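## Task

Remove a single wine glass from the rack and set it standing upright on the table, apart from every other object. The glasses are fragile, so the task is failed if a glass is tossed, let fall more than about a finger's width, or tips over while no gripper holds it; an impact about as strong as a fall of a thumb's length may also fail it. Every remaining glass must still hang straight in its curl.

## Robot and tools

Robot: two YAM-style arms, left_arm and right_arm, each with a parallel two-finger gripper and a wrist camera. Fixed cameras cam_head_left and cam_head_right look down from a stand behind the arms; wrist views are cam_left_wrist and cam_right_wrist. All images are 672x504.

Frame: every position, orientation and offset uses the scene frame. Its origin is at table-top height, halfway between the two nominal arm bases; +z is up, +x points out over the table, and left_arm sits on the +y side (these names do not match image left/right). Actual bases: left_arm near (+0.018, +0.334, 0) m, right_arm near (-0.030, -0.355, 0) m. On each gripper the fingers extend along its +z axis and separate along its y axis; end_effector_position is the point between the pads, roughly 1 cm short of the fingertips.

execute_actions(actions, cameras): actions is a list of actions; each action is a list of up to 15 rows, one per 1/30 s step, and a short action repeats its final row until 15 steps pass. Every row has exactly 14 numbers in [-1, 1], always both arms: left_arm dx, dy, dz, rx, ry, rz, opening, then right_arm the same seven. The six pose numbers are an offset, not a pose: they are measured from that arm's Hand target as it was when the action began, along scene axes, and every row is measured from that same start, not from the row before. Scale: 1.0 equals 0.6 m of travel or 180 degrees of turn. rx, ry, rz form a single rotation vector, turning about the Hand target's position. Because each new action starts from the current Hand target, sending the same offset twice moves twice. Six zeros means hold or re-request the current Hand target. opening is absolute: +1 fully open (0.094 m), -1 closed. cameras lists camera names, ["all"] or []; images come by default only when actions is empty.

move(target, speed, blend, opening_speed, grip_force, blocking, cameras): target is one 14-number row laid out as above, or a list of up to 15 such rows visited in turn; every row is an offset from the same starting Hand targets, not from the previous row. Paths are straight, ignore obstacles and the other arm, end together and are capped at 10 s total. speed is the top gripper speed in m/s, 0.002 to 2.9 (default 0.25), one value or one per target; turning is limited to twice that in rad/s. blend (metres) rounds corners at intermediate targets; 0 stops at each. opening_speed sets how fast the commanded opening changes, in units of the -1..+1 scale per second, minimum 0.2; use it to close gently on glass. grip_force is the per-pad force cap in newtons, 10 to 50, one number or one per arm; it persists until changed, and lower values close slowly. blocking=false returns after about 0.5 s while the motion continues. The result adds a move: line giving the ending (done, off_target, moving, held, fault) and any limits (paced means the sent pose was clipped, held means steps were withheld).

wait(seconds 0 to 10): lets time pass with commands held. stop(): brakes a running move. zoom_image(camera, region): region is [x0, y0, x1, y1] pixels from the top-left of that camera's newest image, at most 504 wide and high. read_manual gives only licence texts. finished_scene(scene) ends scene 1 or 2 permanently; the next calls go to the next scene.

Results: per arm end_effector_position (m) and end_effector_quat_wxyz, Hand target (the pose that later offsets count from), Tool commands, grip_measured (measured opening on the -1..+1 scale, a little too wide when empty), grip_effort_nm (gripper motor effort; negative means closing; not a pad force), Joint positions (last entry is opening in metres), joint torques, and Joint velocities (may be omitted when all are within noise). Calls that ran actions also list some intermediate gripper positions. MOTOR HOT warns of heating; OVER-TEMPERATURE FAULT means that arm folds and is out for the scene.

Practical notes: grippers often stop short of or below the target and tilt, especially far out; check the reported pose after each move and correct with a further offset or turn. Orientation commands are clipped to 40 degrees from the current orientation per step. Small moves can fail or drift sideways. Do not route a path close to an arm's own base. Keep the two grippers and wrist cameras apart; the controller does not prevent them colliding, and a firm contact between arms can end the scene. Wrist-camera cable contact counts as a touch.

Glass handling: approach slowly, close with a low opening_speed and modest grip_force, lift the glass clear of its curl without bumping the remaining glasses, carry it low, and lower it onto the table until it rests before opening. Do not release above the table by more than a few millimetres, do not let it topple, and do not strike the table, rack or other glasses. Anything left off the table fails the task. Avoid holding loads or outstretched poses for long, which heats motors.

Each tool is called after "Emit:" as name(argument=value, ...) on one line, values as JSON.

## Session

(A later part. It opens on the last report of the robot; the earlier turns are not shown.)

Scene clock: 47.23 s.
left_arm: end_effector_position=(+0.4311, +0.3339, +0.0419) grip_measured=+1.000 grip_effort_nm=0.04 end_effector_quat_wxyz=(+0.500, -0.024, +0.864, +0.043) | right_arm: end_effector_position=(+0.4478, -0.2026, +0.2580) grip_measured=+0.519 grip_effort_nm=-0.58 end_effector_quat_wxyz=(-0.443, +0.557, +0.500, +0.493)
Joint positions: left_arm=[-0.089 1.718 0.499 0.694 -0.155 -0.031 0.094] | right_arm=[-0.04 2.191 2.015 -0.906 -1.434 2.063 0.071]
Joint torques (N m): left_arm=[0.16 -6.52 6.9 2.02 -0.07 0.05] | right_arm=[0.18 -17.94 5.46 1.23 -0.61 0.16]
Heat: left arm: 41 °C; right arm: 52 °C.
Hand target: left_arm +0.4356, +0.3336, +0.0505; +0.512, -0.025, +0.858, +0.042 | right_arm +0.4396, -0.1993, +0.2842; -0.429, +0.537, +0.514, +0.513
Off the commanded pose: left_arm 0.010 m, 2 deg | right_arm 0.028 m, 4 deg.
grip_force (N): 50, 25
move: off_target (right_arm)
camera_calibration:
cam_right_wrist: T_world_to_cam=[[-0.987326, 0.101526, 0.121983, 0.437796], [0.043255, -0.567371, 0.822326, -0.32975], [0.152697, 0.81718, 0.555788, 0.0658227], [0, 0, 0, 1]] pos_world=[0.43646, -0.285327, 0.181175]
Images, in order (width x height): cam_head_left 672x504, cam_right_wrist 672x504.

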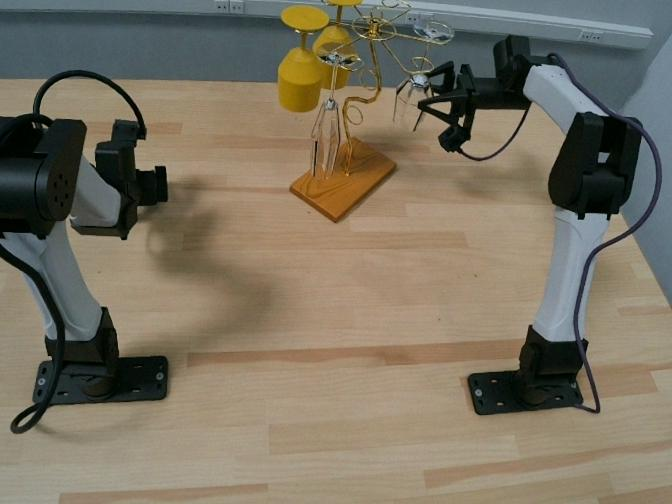

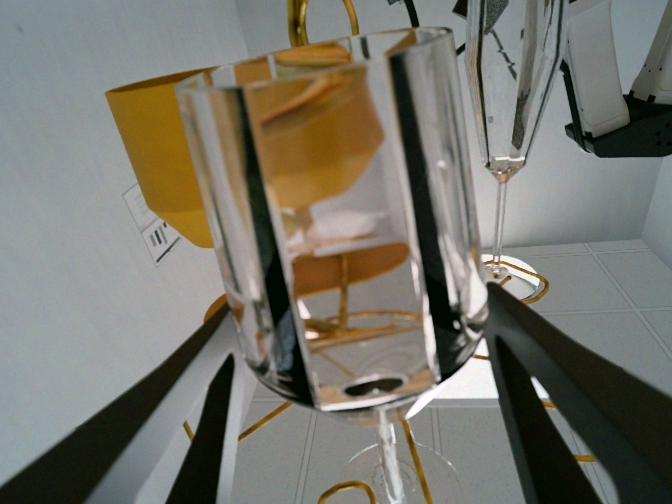

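Emit:
move(target=[0,0,0,0,0,0,1, 0.008,0.0217,0.005,0,0,0,0.3], speed=0.05, cameras=["cam_head_left","cam_right_wrist"])

Scene clock: 50.13 s.
left_arm: end_effector_position=(+0.4311, +0.3339, +0.0419) grip_measured=+1.000 grip_effort_nm=0.04 end_effector_quat_wxyz=(+0.500, -0.024, +0.864, +0.043) | right_arm: end_effector_position=(+0.4455, -0.1895, +0.2568) grip_measured=+0.519 grip_effort_nm=-0.58 end_effector_quat_wxyz=(-0.449, +0.557, +0.505, +0.484)
Joint positions: left_arm=[-0.089 1.718 0.499 0.694 -0.155 -0.031 0.094] | right_arm=[-0.012 2.191 2.015 -0.892 -1.422 2.089 0.071]
Joint torques (N m): left_arm=[-0.02 -6.56 6.98 2.03 -0.09 0.09] | right_arm=[0.16 -15.72 9.7 1.09 -0.53 0.1]
Heat: left arm: 42 °C; right arm: 55 °C.
Hand target: left_arm +0.4356, +0.3336, +0.0505; +0.512, -0.025, +0.858, +0.042 | right_arm +0.4445, -0.1864, +0.2872; -0.429, +0.537, +0.514, +0.513
Off the commanded pose: left_arm 0.010 m, 2 deg | right_arm 0.031 m, 5 deg.
joint sent to its limit (right arm) — joint 6 (wrist roll), upper limit. The joint targets still meet the commanded pose.
grip_force (N): 50, 25
move: off_target (right_arm)
camera_calibration:
cam_right_wrist: T_world_to_cam=[[-0.987546, 0.083703, 0.133219, 0.428154], [0.0640904, -0.559276, 0.8265, -0.330101], [0.143687, 0.824745, 0.546946, 0.0638311], [0, 0, 0, 1]] pos_world=[0.434806, -0.2731, 0.180878]
Images, in order (width x height): cam_head_left 672x504, cam_right_wrist 672x504.

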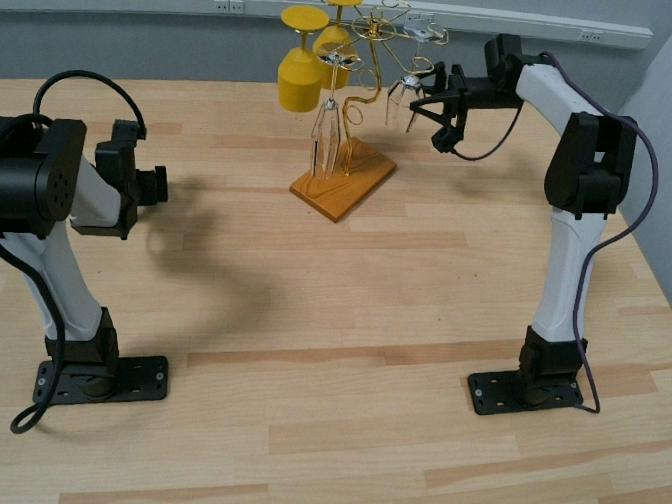

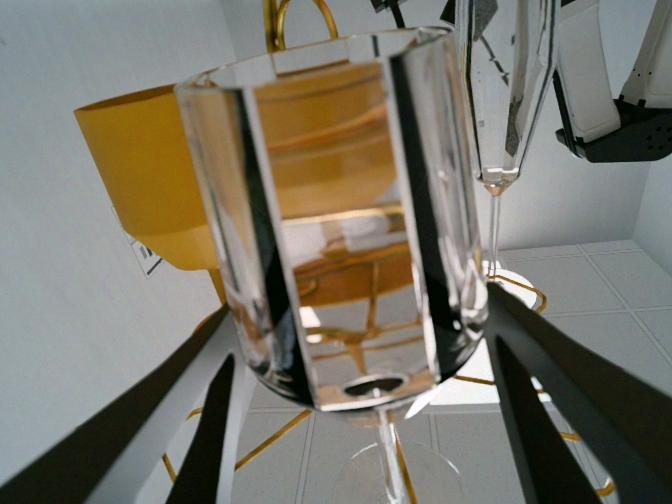

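Emit:
zoom_image(camera="cam_right_wrist", region=[280, 360, 500, 504])

Emit:
zoom_image(camera="cam_head_left", region=[370, 0, 490, 140])

Scaled by 2.291 from the camera's 672x504 image, which has a finer 960x720 frame.

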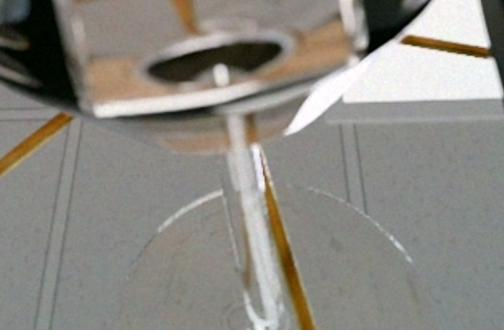

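Scaled by 3.600 from the camera's 672x504 image, which has a finer 960x720 frame.

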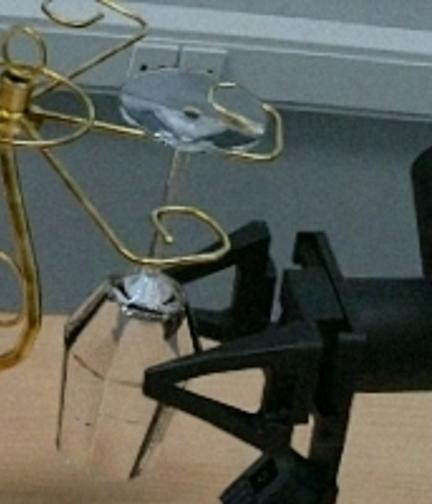

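Emit:
move(target=[0,0,0,0,0,0,1, 0.02,0.0,0,0.0033,0.033,-0.0037,0.3], speed=0.05, cameras=["cam_head_left","cam_right_wrist"])

Scene clock: 55.13 s.
left_arm: end_effector_position=(+0.4311, +0.3339, +0.0418) grip_measured=+1.000 grip_effort_nm=0.04 end_effector_quat_wxyz=(+0.500, -0.024, +0.865, +0.043) | right_arm: end_effector_position=(+0.4548, -0.1897, +0.2814) grip_measured=+0.519 grip_effort_nm=-0.58 end_effector_quat_wxyz=(-0.455, +0.564, +0.498, +0.475)
Joint positions: left_arm=[-0.089 1.718 0.499 0.693 -0.155 -0.031 0.094] | right_arm=[-0.012 2.275 2.257 -1.079 -1.42 2.091 0.071]
Joint torques (N m): left_arm=[-0.12 -6.37 6.74 2.07 -0.1 0.04] | right_arm=[0.2 -11.67 9.26 0.79 -0.59 0.14]
Heat: left arm: 42 °C; right arm: 56 °C.
Hand target: left_arm +0.4356, +0.3336, +0.0505; +0.511, -0.025, +0.858, +0.042 | right_arm +0.4565, -0.1864, +0.2871; -0.455, +0.564, +0.485, +0.490
Off the commanded pose: left_arm 0.010 m, 2 deg | right_arm 0.007 m, 2 deg.
joint sent to its limit (right arm) — joint 6 (wrist roll), upper limit. The joint targets still meet the commanded pose.
grip_force (N): 50, 25
move: done
camera_calibration:
cam_right_wrist: T_world_to_cam=[[-0.983162, 0.0852262, 0.161646, 0.424412], [0.0873027, -0.558037, 0.825211, -0.361008], [0.160534, 0.825428, 0.5412, 0.0433385], [0, 0, 0, 1]] pos_world=[0.441826, -0.2734, 0.205849]
Images, in order (width x height): cam_head_left 672x504, cam_right_wrist 672x504.

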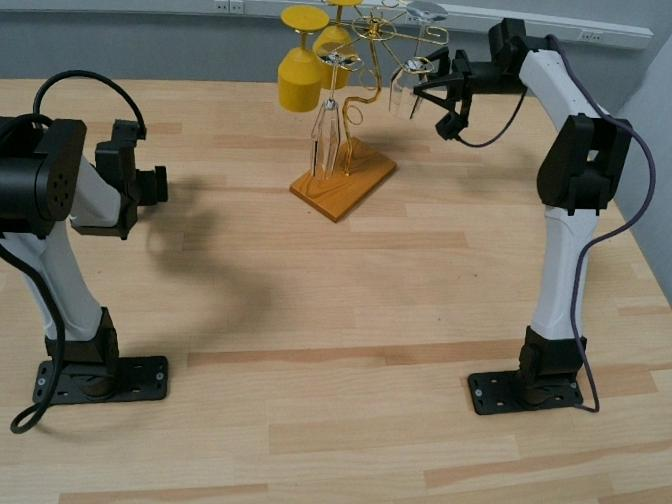

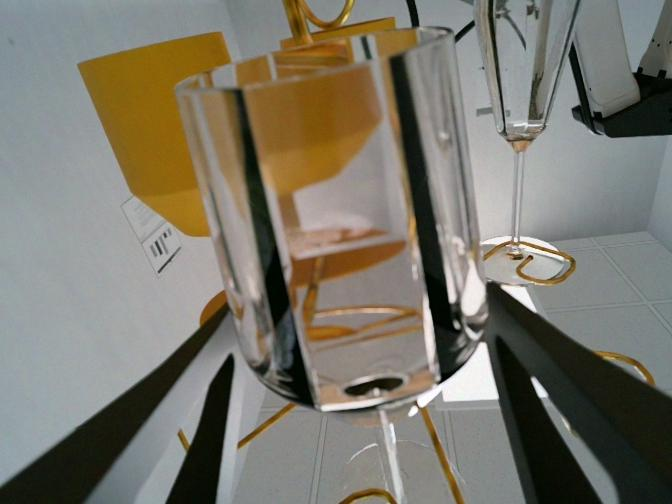

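Emit:
zoom_image(camera="cam_right_wrist", region=[280, 360, 500, 504])

Emit:
zoom_image(camera="cam_head_left", region=[370, 0, 490, 140])

Scaled by 2.291 from the camera's 672x504 image, which has a finer 960x720 frame.

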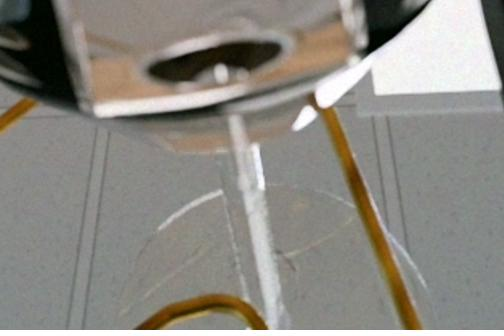

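Scaled by 3.600 from the camera's 672x504 image, which has a finer 960x720 frame.

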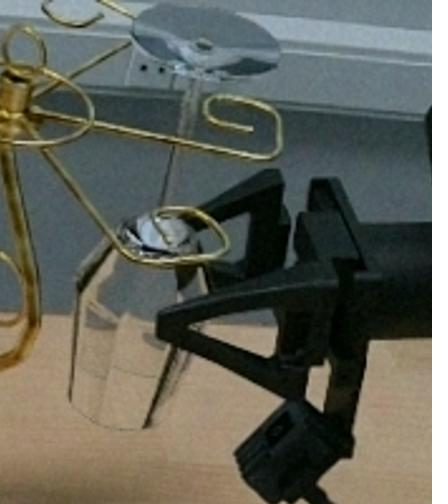

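Emit:
move(target=[0,0,0,0,0,0,1, 0.035,0.0,-0.0133,0,0,0.006,0.3], speed=0.05, cameras=["cam_head_left","cam_right_wrist"])

Scene clock: 58.33 s.
left_arm: end_effector_position=(+0.4311, +0.3339, +0.0418) grip_measured=+1.000 grip_effort_nm=0.04 end_effector_quat_wxyz=(+0.500, -0.024, +0.865, +0.043) | right_arm: end_effector_position=(+0.4774, -0.1900, +0.2727) grip_measured=+0.519 grip_effort_nm=-0.58 end_effector_quat_wxyz=(-0.455, +0.565, +0.498, +0.475)
Joint positions: left_arm=[-0.089 1.718 0.499 0.693 -0.155 -0.031 0.094] | right_arm=[-0.012 2.421 2.478 -1.154 -1.42 2.091 0.071]
Joint torques (N m): left_arm=[-0.09 -6.67 6.82 2.02 -0.02 0.08] | right_arm=[0.28 -12.59 9.1 0.81 -0.69 0.13]
Heat: left arm: 42 °C; right arm: 56 °C.
Hand target: left_arm +0.4356, +0.3336, +0.0505; +0.511, -0.025, +0.858, +0.042 | right_arm +0.4775, -0.1864, +0.2791; -0.459, +0.559, +0.490, +0.486
Off the commanded pose: left_arm 0.010 m, 2 deg | right_arm 0.007 m, 2 deg.
joint sent to its limit (right arm) — joint 6 (wrist roll), upper limit. The joint targets still meet the commanded pose.
grip_force (N): 50, 25
move: done
camera_calibration:
cam_right_wrist: T_world_to_cam=[[-0.983027, 0.0853214, 0.162412, 0.447877], [0.0878655, -0.558177, 0.825056, -0.356238], [0.161049, 0.825323, 0.541207, 0.0443978], [0, 0, 0, 1]] pos_world=[0.464426, -0.2737, 0.197148]
Images, in order (width x height): cam_head_left 672x504, cam_right_wrist 672x504.

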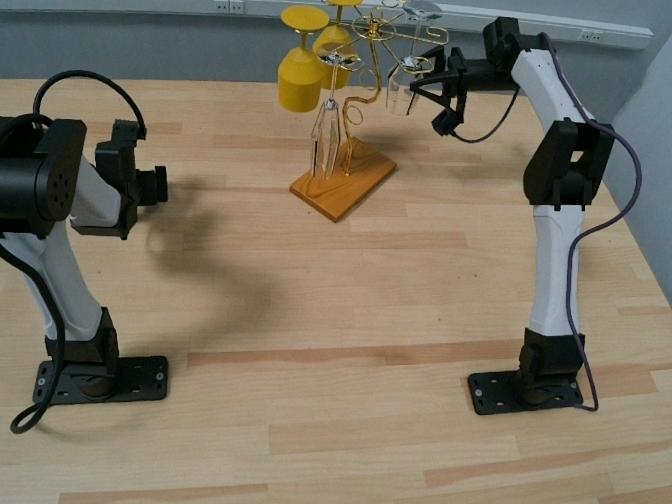

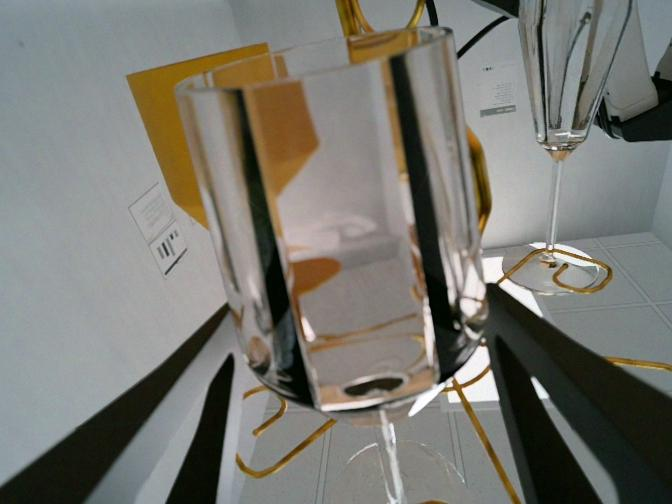

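Emit:
zoom_image(camera="cam_right_wrist", region=[320, 350, 540, 504])

Emit:
zoom_image(camera="cam_head_left", region=[370, 0, 490, 140])

Scaled by 2.291 from the camera's 672x504 image, which has a finer 960x720 frame.

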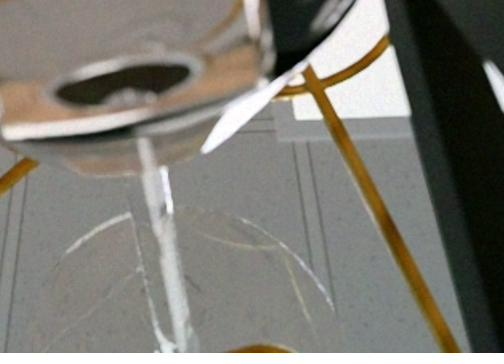

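Scaled by 3.600 from the camera's 672x504 image, which has a finer 960x720 frame.

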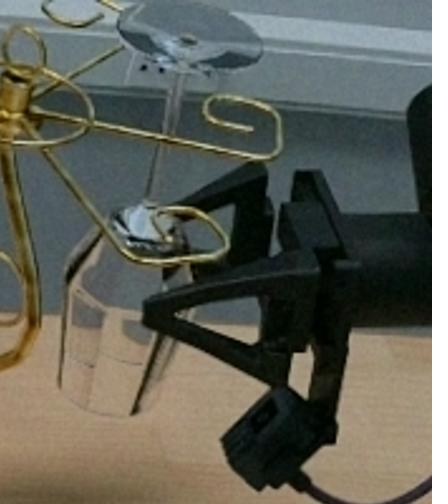

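Emit:
move(target=[[0,0,0,0,0,0,1, 0.0167,-0.0367,0,0,0,-0.0139,0.3],[0,0,0,0,0,0,1, 0.0333,-0.125,0,0,0,-0.0472,0.3],[0,0,0,0,0,0,1, 0.0167,-0.25,0.0167,0,0,-0.0944,0.3]], speed=[0.06,0.1,0.15], blend=[0.01,0.02,0], cameras=["cam_head_left","cam_head_right","cam_right_wrist"])

Scene clock: 61.80 s.
left_arm: end_effector_position=(+0.4311, +0.3339, +0.0418) grip_measured=+1.000 grip_effort_nm=0.04 end_effector_quat_wxyz=(+0.500, -0.024, +0.865, +0.043) | right_arm: end_effector_position=(+0.4973, -0.3431, +0.2483) grip_measured=+0.519 grip_effort_nm=-0.58 end_effector_quat_wxyz=(-0.405, +0.648, +0.386, +0.516)
Joint positions: left_arm=[-0.089 1.718 0.499 0.693 -0.155 -0.031 0.094] | right_arm=[-0.307 2.392 2.342 -1.133 -1.42 2.091 0.071]
Joint torques (N m): left_arm=[0.09 -6.79 7.19 2.04 0.02 0.03] | right_arm=[0.2 -20.97 5.56 1.07 -0.72 0.13]
Heat: left arm: 42 °C; right arm: 57 °C.
Hand target: left_arm +0.4356, +0.3336, +0.0505; +0.511, -0.025, +0.858, +0.042 | right_arm +0.4875, -0.3363, +0.2892; -0.383, +0.626, +0.402, +0.548
Off the commanded pose: left_arm 0.010 m, 2 deg | right_arm 0.042 m, 6 deg.
joint sent to its limit (right arm) — joint 6 (wrist roll), upper limit. The joint targets still meet the commanded pose.
grip_force (N): 50, 25
move: off_target (right_arm)
camera_calibration:
cam_right_wrist: T_world_to_cam=[[-0.898485, 0.362746, 0.247267, 0.516412], [-0.0105807, -0.580973, 0.813854, -0.379401], [0.438878, 0.728619, 0.525833, 0.0131977], [0, 0, 0, 1]] pos_world=[0.454181, -0.417364, 0.174145]
Images, in order (width x height): cam_head_left 672x504, cam_head_right 672x504, cam_right_wrist 672x504.

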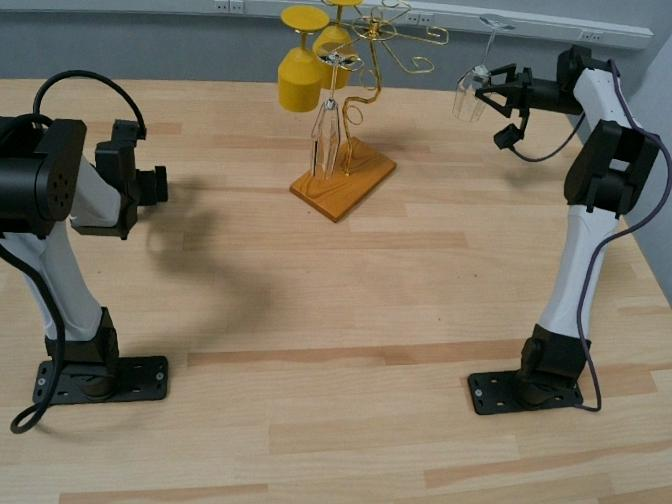

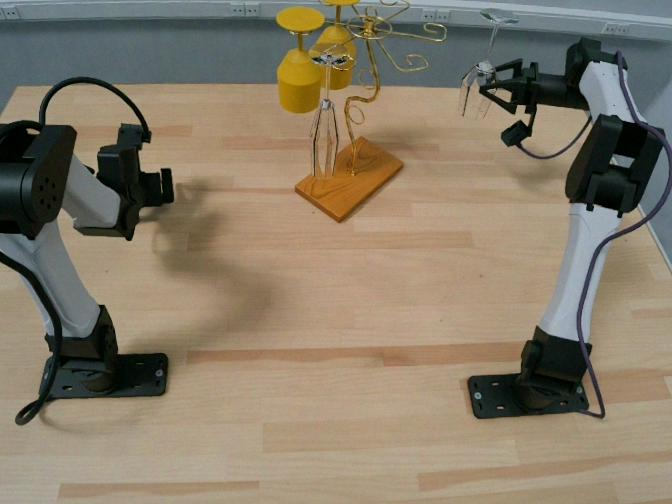

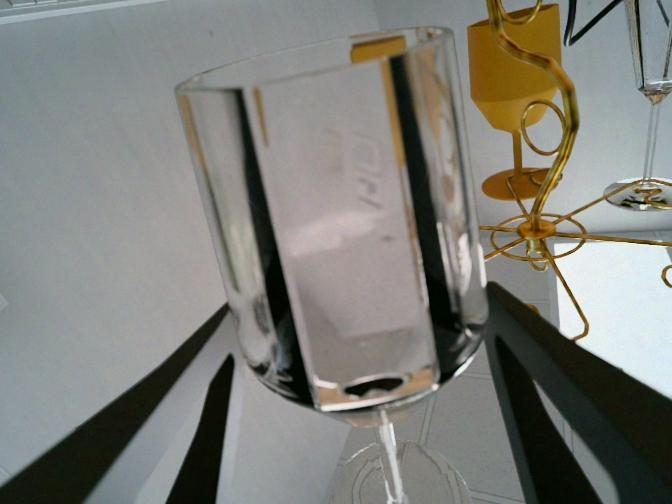

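Emit:
move(target=[[0,0,0,0,0,0,1, -0.0425,-0.0173,0.0013,-0.1083,-0.1490,0.0074,0.3],[0,0,0,0,0,0,1, -0.0205,-0.0578,-0.0153,-0.2862,-0.3991,0.0056,0.3],[0,0,0,0,0,0,1, 0.0137,-0.113,-0.057,-0.4962,-0.6149,0.0047,0.3],[0,0,0,0,0,0,1, 0.0237,-0.1512,-0.082,-0.6671,-0.7414,-0.0052,0.3]], speed=0.4, blend=[0.012,0.012,0.012,0], cameras=["cam_head_left","cam_head_right","cam_right_wrist"])

Scene clock: 70.73 s.
left_arm: end_effector_position=(+0.4311, +0.3339, +0.0418) grip_measured=+1.000 grip_effort_nm=0.04 end_effector_quat_wxyz=(+0.500, -0.024, +0.865, +0.043) | right_arm: end_effector_position=(+0.5000, -0.4207, +0.2375) grip_measured=+0.519 grip_effort_nm=-0.58 end_effector_quat_wxyz=(+0.704, -0.146, +0.661, +0.217)
Joint positions: left_arm=[-0.089 1.718 0.499 0.693 -0.155 -0.031 0.094] | right_arm=[-0.377 1.987 1.148 0.974 -0.891 0.187 0.071]
Joint torques (N m): left_arm=[-0.18 -6.58 6.99 2.01 -0.07 0.05] | right_arm=[-0.87 -9.25 5.71 2.46 0.15 0]
Heat: left arm: 43 °C; right arm: 60 °C.
Hand target: left_arm +0.4356, +0.3336, +0.0505; +0.511, -0.025, +0.858, +0.042 | right_arm +0.5017, -0.4270, +0.2399; +0.719, -0.147, +0.649, +0.200
Off the commanded pose: left_arm 0.010 m, 2 deg | right_arm 0.007 m, 3 deg.
grip_force (N): 50, 25
move: off_target (right_arm)
camera_calibration:
cam_right_wrist: T_world_to_cam=[[0.481917, -0.852726, -0.20153, -0.545183], [-0.593432, -0.148417, -0.791082, 0.438872], [0.644666, 0.50083, -0.577559, 0.137613], [0, 0, 0, 1]] pos_world=[0.43446, -0.468677, 0.316793]
Images, in order (width x height): cam_head_left 672x504, cam_head_right 672x504, cam_right_wrist 672x504.

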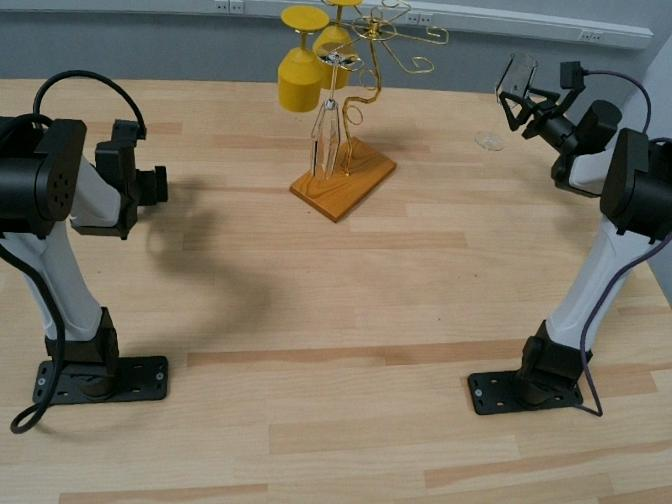

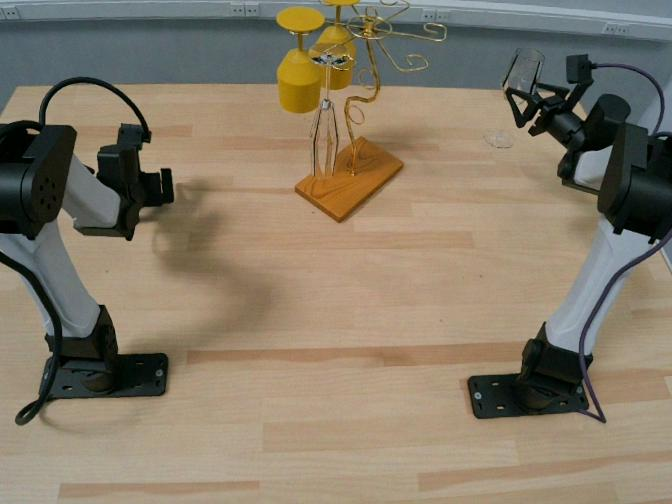

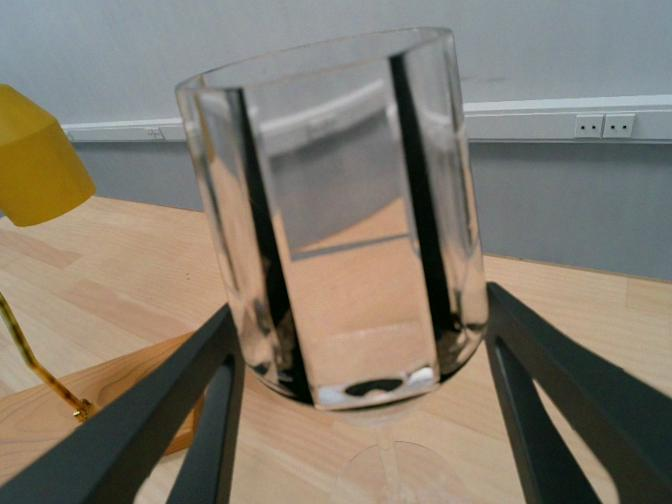

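Emit:
zoom_image(camera="cam_head_left", region=[450, 30, 610, 210])

Emit:
zoom_image(camera="cam_head_right", region=[450, 30, 610, 210])

Scaled by 2.800 from the camera's 672x504 image, which has a finer 960x720 frame.

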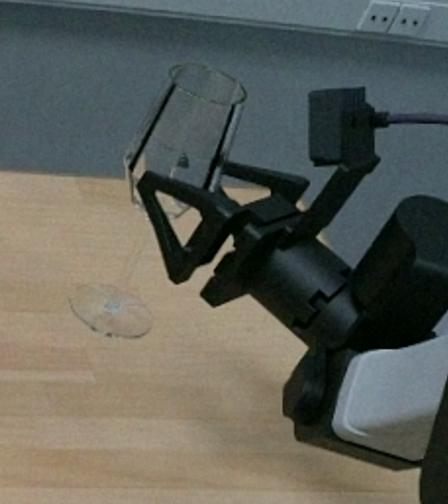

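Scaled by 2.800 from the camera's 672x504 image, which has a finer 960x720 frame.

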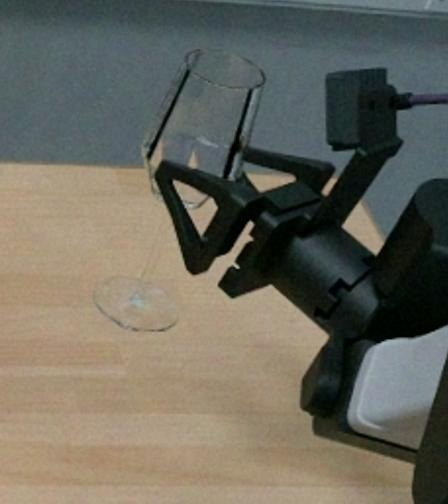

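Emit:
move(target=[0,0,0,0,0,0,1, 0,0,-0.1408,-0.004,-0.0131,-0.0008,0.3], speed=0.12, cameras=["cam_head_left","cam_head_right","cam_right_wrist"])

Scene clock: 74.33 s.
left_arm: end_effector_position=(+0.4311, +0.3339, +0.0418) grip_measured=+1.000 grip_effort_nm=0.04 end_effector_quat_wxyz=(+0.500, -0.024, +0.865, +0.043) | right_arm: end_effector_position=(+0.5015, -0.4216, +0.1513) grip_measured=+0.519 grip_effort_nm=-0.58 end_effector_quat_wxyz=(+0.716, -0.156, +0.648, +0.206)
Joint positions: left_arm=[-0.089 1.718 0.499 0.693 -0.155 -0.031 0.094] | right_arm=[-0.377 2.245 1.085 1.337 -0.888 0.183 0.071]
Joint torques (N m): left_arm=[0.1 -6.65 6.83 2.01 -0.05 0.09] | right_arm=[-0.76 -10.15 4.53 2.54 0.19 0.08]
Heat: left arm: 43 °C; right arm: 59 °C.
Hand target: left_arm +0.4356, +0.3336, +0.0505; +0.511, -0.025, +0.858, +0.042 | right_arm +0.5017, -0.4270, +0.1554; +0.731, -0.155, +0.636, +0.192
Off the commanded pose: left_arm 0.010 m, 2 deg | right_arm 0.007 m, 3 deg.
grip_force (N): 50, 25
move: off_target (right_arm)
camera_calibration:
cam_right_wrist: T_world_to_cam=[[0.486409, -0.857728, -0.166459, -0.573843], [-0.561591, -0.160965, -0.811607, 0.353335], [0.669344, 0.488255, -0.559987, 0.0668791], [0, 0, 0, 1]] pos_world=[0.432787, -0.467981, 0.228699]
Images, in order (width x height): cam_head_left 672x504, cam_head_right 672x504, cam_right_wrist 672x504.

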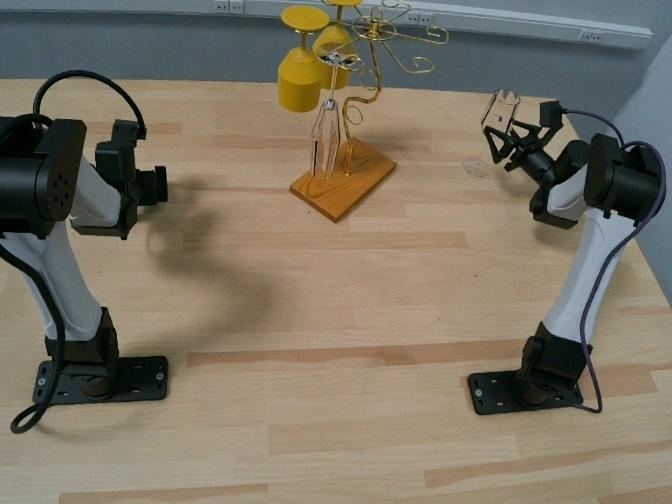

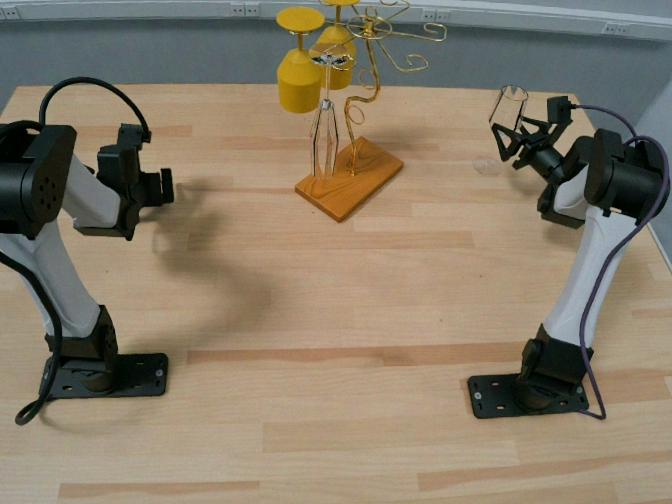

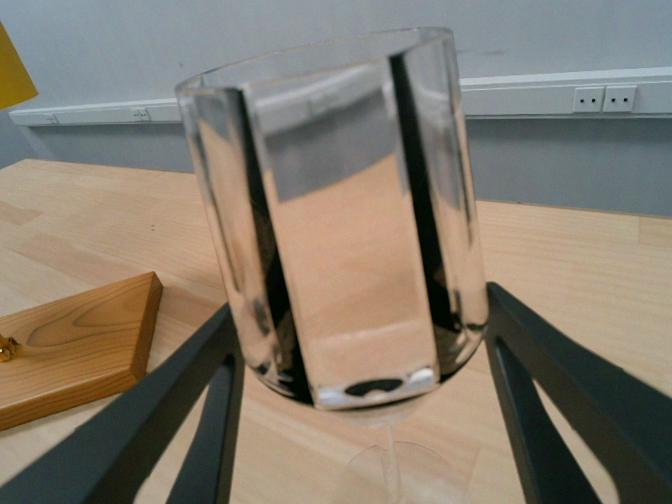

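Emit:
zoom_image(camera="cam_head_left", region=[440, 70, 560, 200])

Emit:
zoom_image(camera="cam_right_wrist", region=[290, 380, 520, 504])

Scaled by 3.877 from the camera's 672x504 image, which has a finer 960x720 frame.

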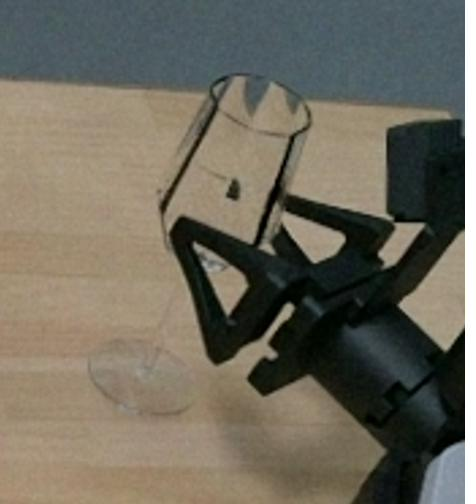

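Scaled by 2.191 from the camera's 672x504 image, which has a finer 960x720 frame.

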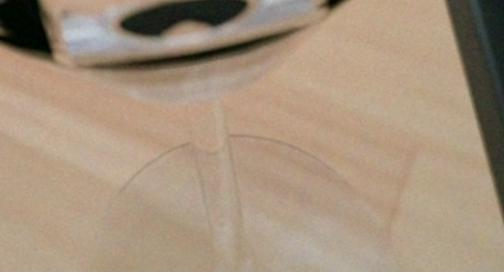

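Emit:
move(target=[0,0,0,0,0,0,1, 0,0,-0.02,0,0,0,0.3], speed=0.03, cameras=["cam_head_left"])

Scene clock: 83.00 s.
left_arm: end_effector_position=(+0.4311, +0.3339, +0.0418) grip_measured=+1.000 grip_effort_nm=0.04 end_effector_quat_wxyz=(+0.500, -0.024, +0.865, +0.043) | right_arm: end_effector_position=(+0.5004, -0.4213, +0.1482) grip_measured=+0.519 grip_effort_nm=-0.58 end_effector_quat_wxyz=(+0.726, -0.162, +0.638, +0.201)
Joint positions: left_arm=[-0.089 1.718 0.499 0.693 -0.155 -0.031 0.094] | right_arm=[-0.377 2.276 1.085 1.405 -0.887 0.189 0.071]
Joint torques (N m): left_arm=[-0.06 -6.41 6.76 2.05 -0.07 0.09] | right_arm=[-0.8 -9.32 4.57 2.15 0.18 0.03]
Heat: left arm: 43 °C; right arm: 56 °C.
Hand target: left_arm +0.4356, +0.3336, +0.0505; +0.511, -0.025, +0.858, +0.042 | right_arm +0.5017, -0.4270, +0.1434; +0.731, -0.155, +0.636, +0.192
Off the commanded pose: left_arm 0.010 m, 2 deg | right_arm 0.008 m, 1 deg.
grip_force (N): 50, 25
move: done
Images, in order (width x height): cam_head_left 672x504.

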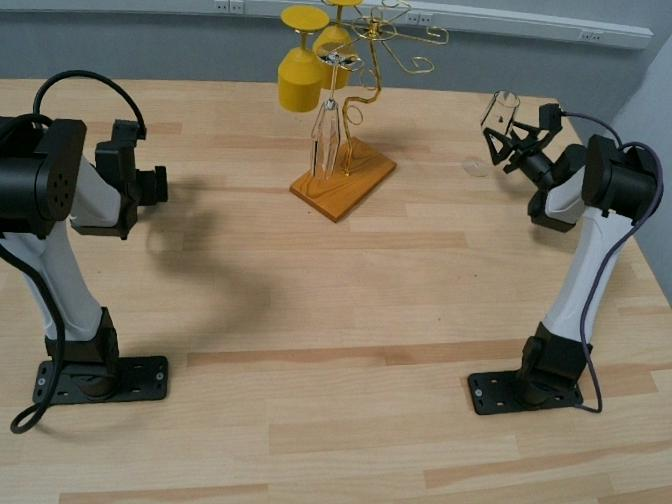

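Emit:
zoom_image(camera="cam_head_left", region=[440, 70, 560, 200])

Scaled by 3.877 from the camera's 672x504 image, which has a finer 960x720 frame.

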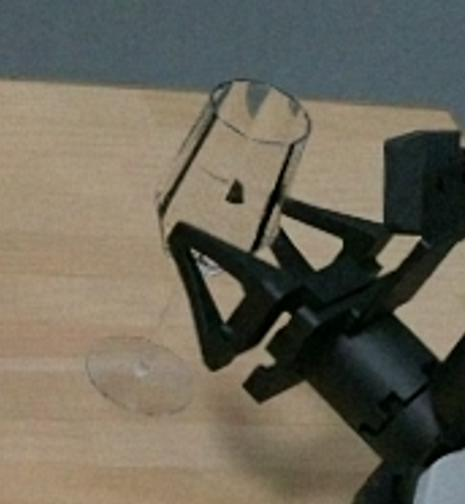

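Emit:
move(target=[0,0,0,0,0,0,1, 0,0,-0.02,0,0,0,0.3], speed=0.03, cameras=["cam_head_left"])

Emit:
zoom_image(camera="cam_head_left", region=[440, 70, 560, 200])

Scene clock: 84.23 s.
left_arm: end_effector_position=(+0.4311, +0.3339, +0.0418) grip_measured=+1.000 grip_effort_nm=0.04 end_effector_quat_wxyz=(+0.500, -0.024, +0.865, +0.043) | right_arm: end_effector_position=(+0.4990, -0.4212, +0.1473) grip_measured=+0.519 grip_effort_nm=-0.58 end_effector_quat_wxyz=(+0.735, -0.165, +0.627, +0.198)
Joint positions: left_arm=[-0.089 1.718 0.499 0.693 -0.155 -0.031 0.094] | right_arm=[-0.377 2.301 1.085 1.468 -0.884 0.202 0.071]
Joint torques (N m): left_arm=[0.1 -6.37 6.8 2.06 -0.03 0.05] | right_arm=[-0.8 -8.21 4.53 1.84 0.15 -0.11]
Heat: left arm: 43 °C; right arm: 56 °C.
Hand target: left_arm +0.4356, +0.3336, +0.0505; +0.511, -0.025, +0.858, +0.042 | right_arm +0.5017, -0.4270, +0.1314; +0.731, -0.155, +0.636, +0.192
Off the commanded pose: left_arm 0.010 m, 2 deg | right_arm 0.017 m, 2 deg.
grip_force (N): 50, 25
move: off_target (right_arm)
Images, in order (width x height): cam_head_left 672x504.

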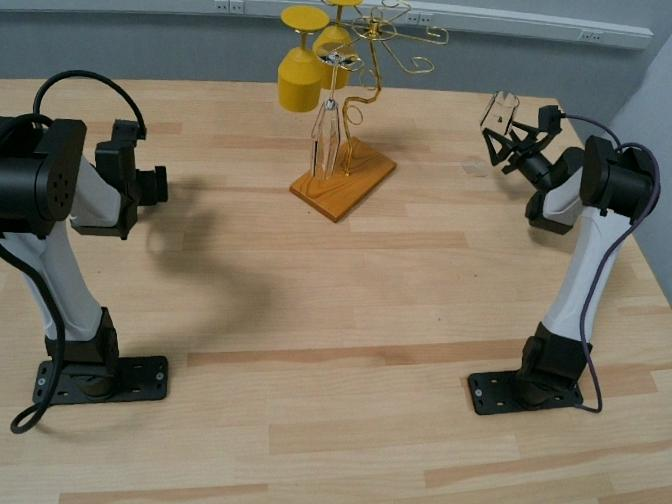

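Scaled by 3.877 from the camera's 672x504 image, which has a finer 960x720 frame.

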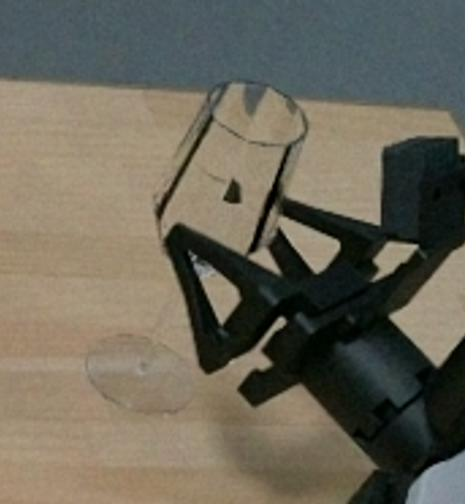

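Emit:
move(target=[0,0,0,0,0,0,1, 0,0,0.0217,-0.0055,0.0097,0,0.3], speed=0.03, cameras=["cam_head_left","cam_head_right","cam_right_wrist"])

Emit:
zoom_image(camera="cam_head_left", region=[440, 70, 560, 200])

Emit:
zoom_image(camera="cam_head_right", region=[440, 70, 560, 200])

Scene clock: 85.83 s.
left_arm: end_effector_position=(+0.4311, +0.3339, +0.0418) grip_measured=+1.000 grip_effort_nm=0.04 end_effector_quat_wxyz=(+0.500, -0.024, +0.865, +0.043) | right_arm: end_effector_position=(+0.4999, -0.4215, +0.1467) grip_measured=+0.519 grip_effort_nm=-0.58 end_effector_quat_wxyz=(+0.731, -0.164, +0.633, +0.197)
Joint positions: left_arm=[-0.089 1.718 0.499 0.693 -0.155 -0.031 0.094] | right_arm=[-0.377 2.292 1.085 1.439 -0.884 0.19 0.071]
Joint torques (N m): left_arm=[0.01 -6.6 6.79 2 -0.05 0.06] | right_arm=[-0.81 -14.01 3.92 0.96 0.09 -0.25]
Heat: left arm: 43 °C; right arm: 56 °C.
Hand target: left_arm +0.4356, +0.3336, +0.0505; +0.511, -0.025, +0.858, +0.042 | right_arm +0.5017, -0.4270, +0.1445; +0.720, -0.158, +0.649, +0.189
Off the commanded pose: left_arm 0.010 m, 2 deg | right_arm 0.006 m, 3 deg.
grip_force (N): 50, 25
move: off_target (right_arm)
camera_calibration:
cam_right_wrist: T_world_to_cam=[[0.490609, -0.861401, -0.131498, -0.582551], [-0.522373, -0.169956, -0.835608, 0.328819], [0.697445, 0.478648, -0.533354, 0.0433684], [0, 0, 0, 1]] pos_world=[0.427324, -0.466683, 0.22129]
Images, in order (width x height): cam_head_left 672x504, cam_head_right 672x504, cam_right_wrist 672x504.

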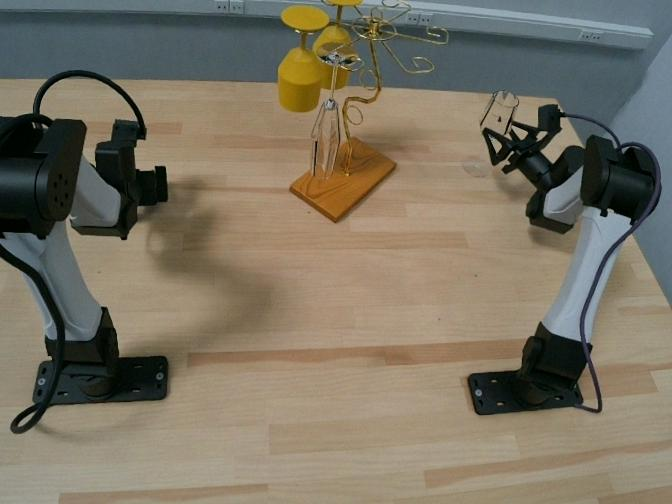

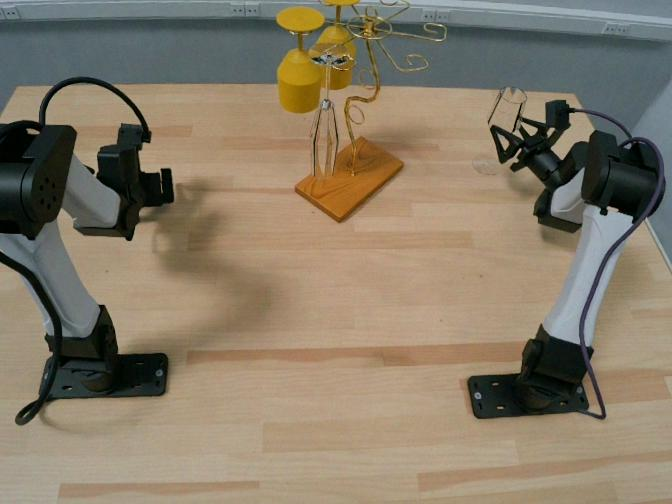

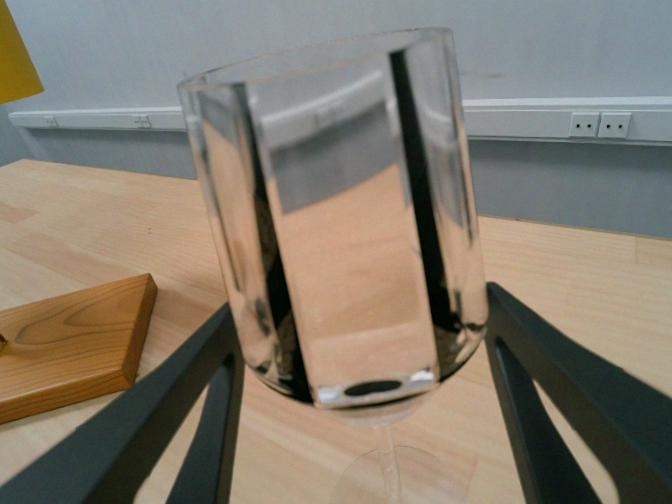

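Scaled by 3.877 from the camera's 672x504 image, which has a finer 960x720 frame.

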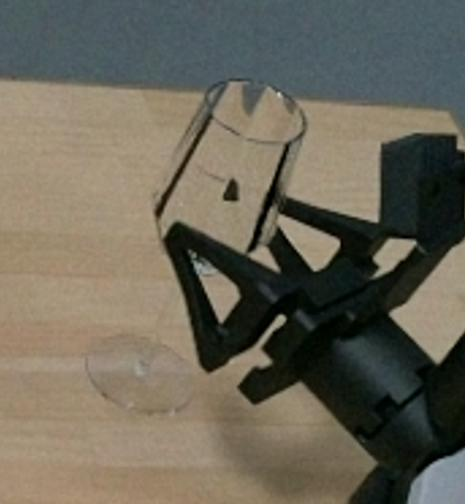

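Scaled by 3.877 from the camera's 672x504 image, which has a finer 960x720 frame.

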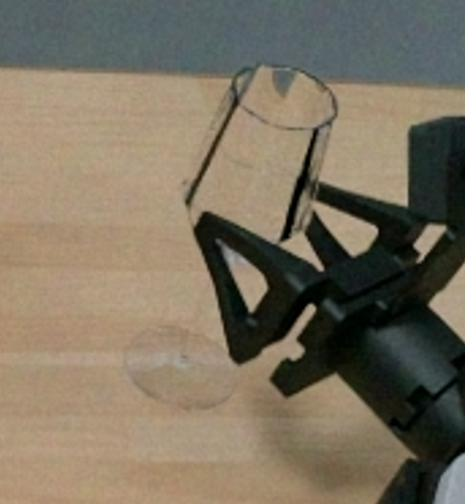

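Emit:
move(target=[0,0,0,0,0,0,1, 0,0,0.0067,0.0045,0.0166,0.0017,0.3], speed=0.04, cameras=["cam_head_left"])

Emit:
zoom_image(camera="cam_head_left", region=[440, 70, 560, 200])

Scene clock: 87.57 s.
left_arm: end_effector_position=(+0.4311, +0.3339, +0.0418) grip_measured=+1.000 grip_effort_nm=0.04 end_effector_quat_wxyz=(+0.500, -0.024, +0.865, +0.043) | right_arm: end_effector_position=(+0.5023, -0.4231, +0.1468) grip_measured=+0.519 grip_effort_nm=-0.58 end_effector_quat_wxyz=(+0.715, -0.157, +0.651, +0.200)
Joint positions: left_arm=[-0.089 1.718 0.499 0.693 -0.155 -0.031 0.094] | right_arm=[-0.378 2.251 1.085 1.327 -0.884 0.161 0.071]
Joint torques (N m): left_arm=[0.12 -6.48 6.56 2.07 0 0.05] | right_arm=[-0.9 -14.68 3.86 1.05 0 -0.11]
Heat: left arm: 44 °C; right arm: 56 °C.
Hand target: left_arm +0.4356, +0.3336, +0.0505; +0.511, -0.025, +0.858, +0.042 | right_arm +0.5017, -0.4271, +0.1486; +0.704, -0.150, +0.665, +0.200
Off the commanded pose: left_arm 0.010 m, 2 deg | right_arm 0.004 m, 2 deg.
grip_force (N): 50, 25
move: done
Images, in order (width x height): cam_head_left 672x504.

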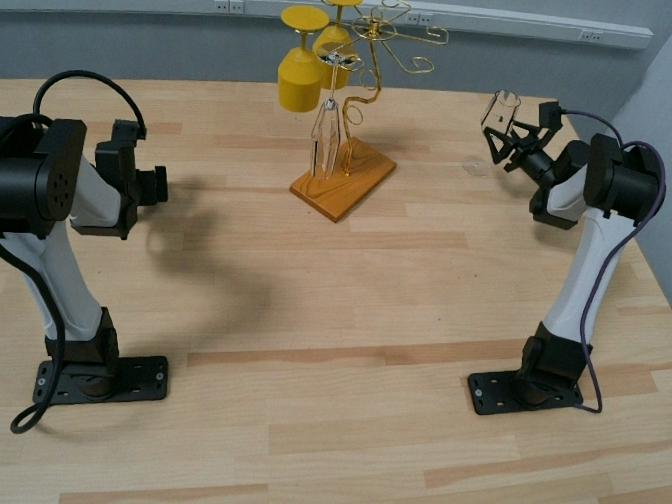

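Scaled by 3.877 from the camera's 672x504 image, which has a finer 960x720 frame.

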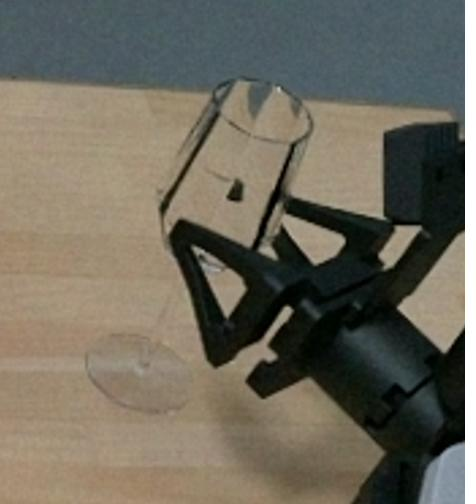

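Emit:
move(target=[0,0,0,0,0,0,1, 0,0,-0.0133,0,0,0,0.3], speed=0.04, cameras=["cam_head_left"])

Emit:
zoom_image(camera="cam_head_left", region=[440, 70, 560, 200])

Scene clock: 88.80 s.
left_arm: end_effector_position=(+0.4311, +0.3339, +0.0418) grip_measured=+1.000 grip_effort_nm=0.04 end_effector_quat_wxyz=(+0.500, -0.024, +0.865, +0.043) | right_arm: end_effector_position=(+0.5023, -0.4231, +0.1467) grip_measured=+0.519 grip_effort_nm=-0.58 end_effector_quat_wxyz=(+0.715, -0.157, +0.651, +0.200)
Joint positions: left_arm=[-0.089 1.718 0.499 0.693 -0.155 -0.031 0.094] | right_arm=[-0.378 2.251 1.085 1.327 -0.884 0.16 0.071]
Joint torques (N m): left_arm=[-0.09 -6.49 6.84 2.03 -0.06 0.06] | right_arm=[-0.83 -12.52 3.78 1.29 -0.01 -0.14]
Heat: left arm: 44 °C; right arm: 56 °C.
Hand target: left_arm +0.4356, +0.3336, +0.0505; +0.511, -0.025, +0.858, +0.042 | right_arm +0.5017, -0.4271, +0.1405; +0.704, -0.150, +0.665, +0.200
Off the commanded pose: left_arm 0.010 m, 2 deg | right_arm 0.007 m, 2 deg.
grip_force (N): 50, 25
move: done
Images, in order (width x height): cam_head_left 672x504.

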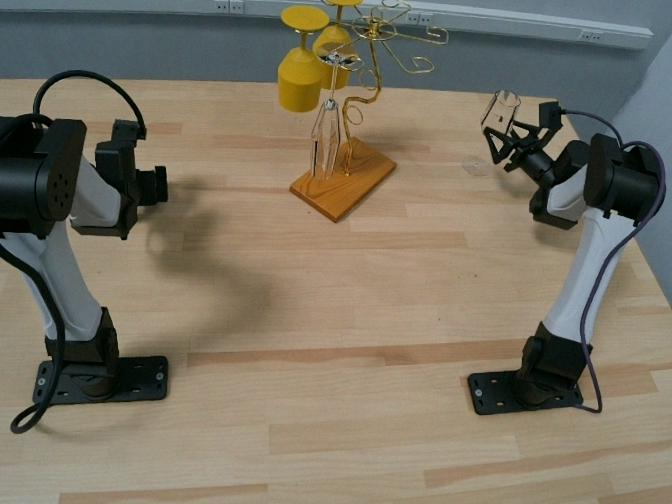

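Scaled by 3.877 from the camera's 672x504 image, which has a finer 960x720 frame.

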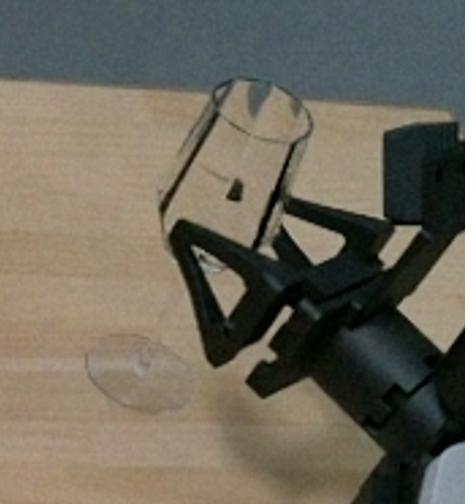

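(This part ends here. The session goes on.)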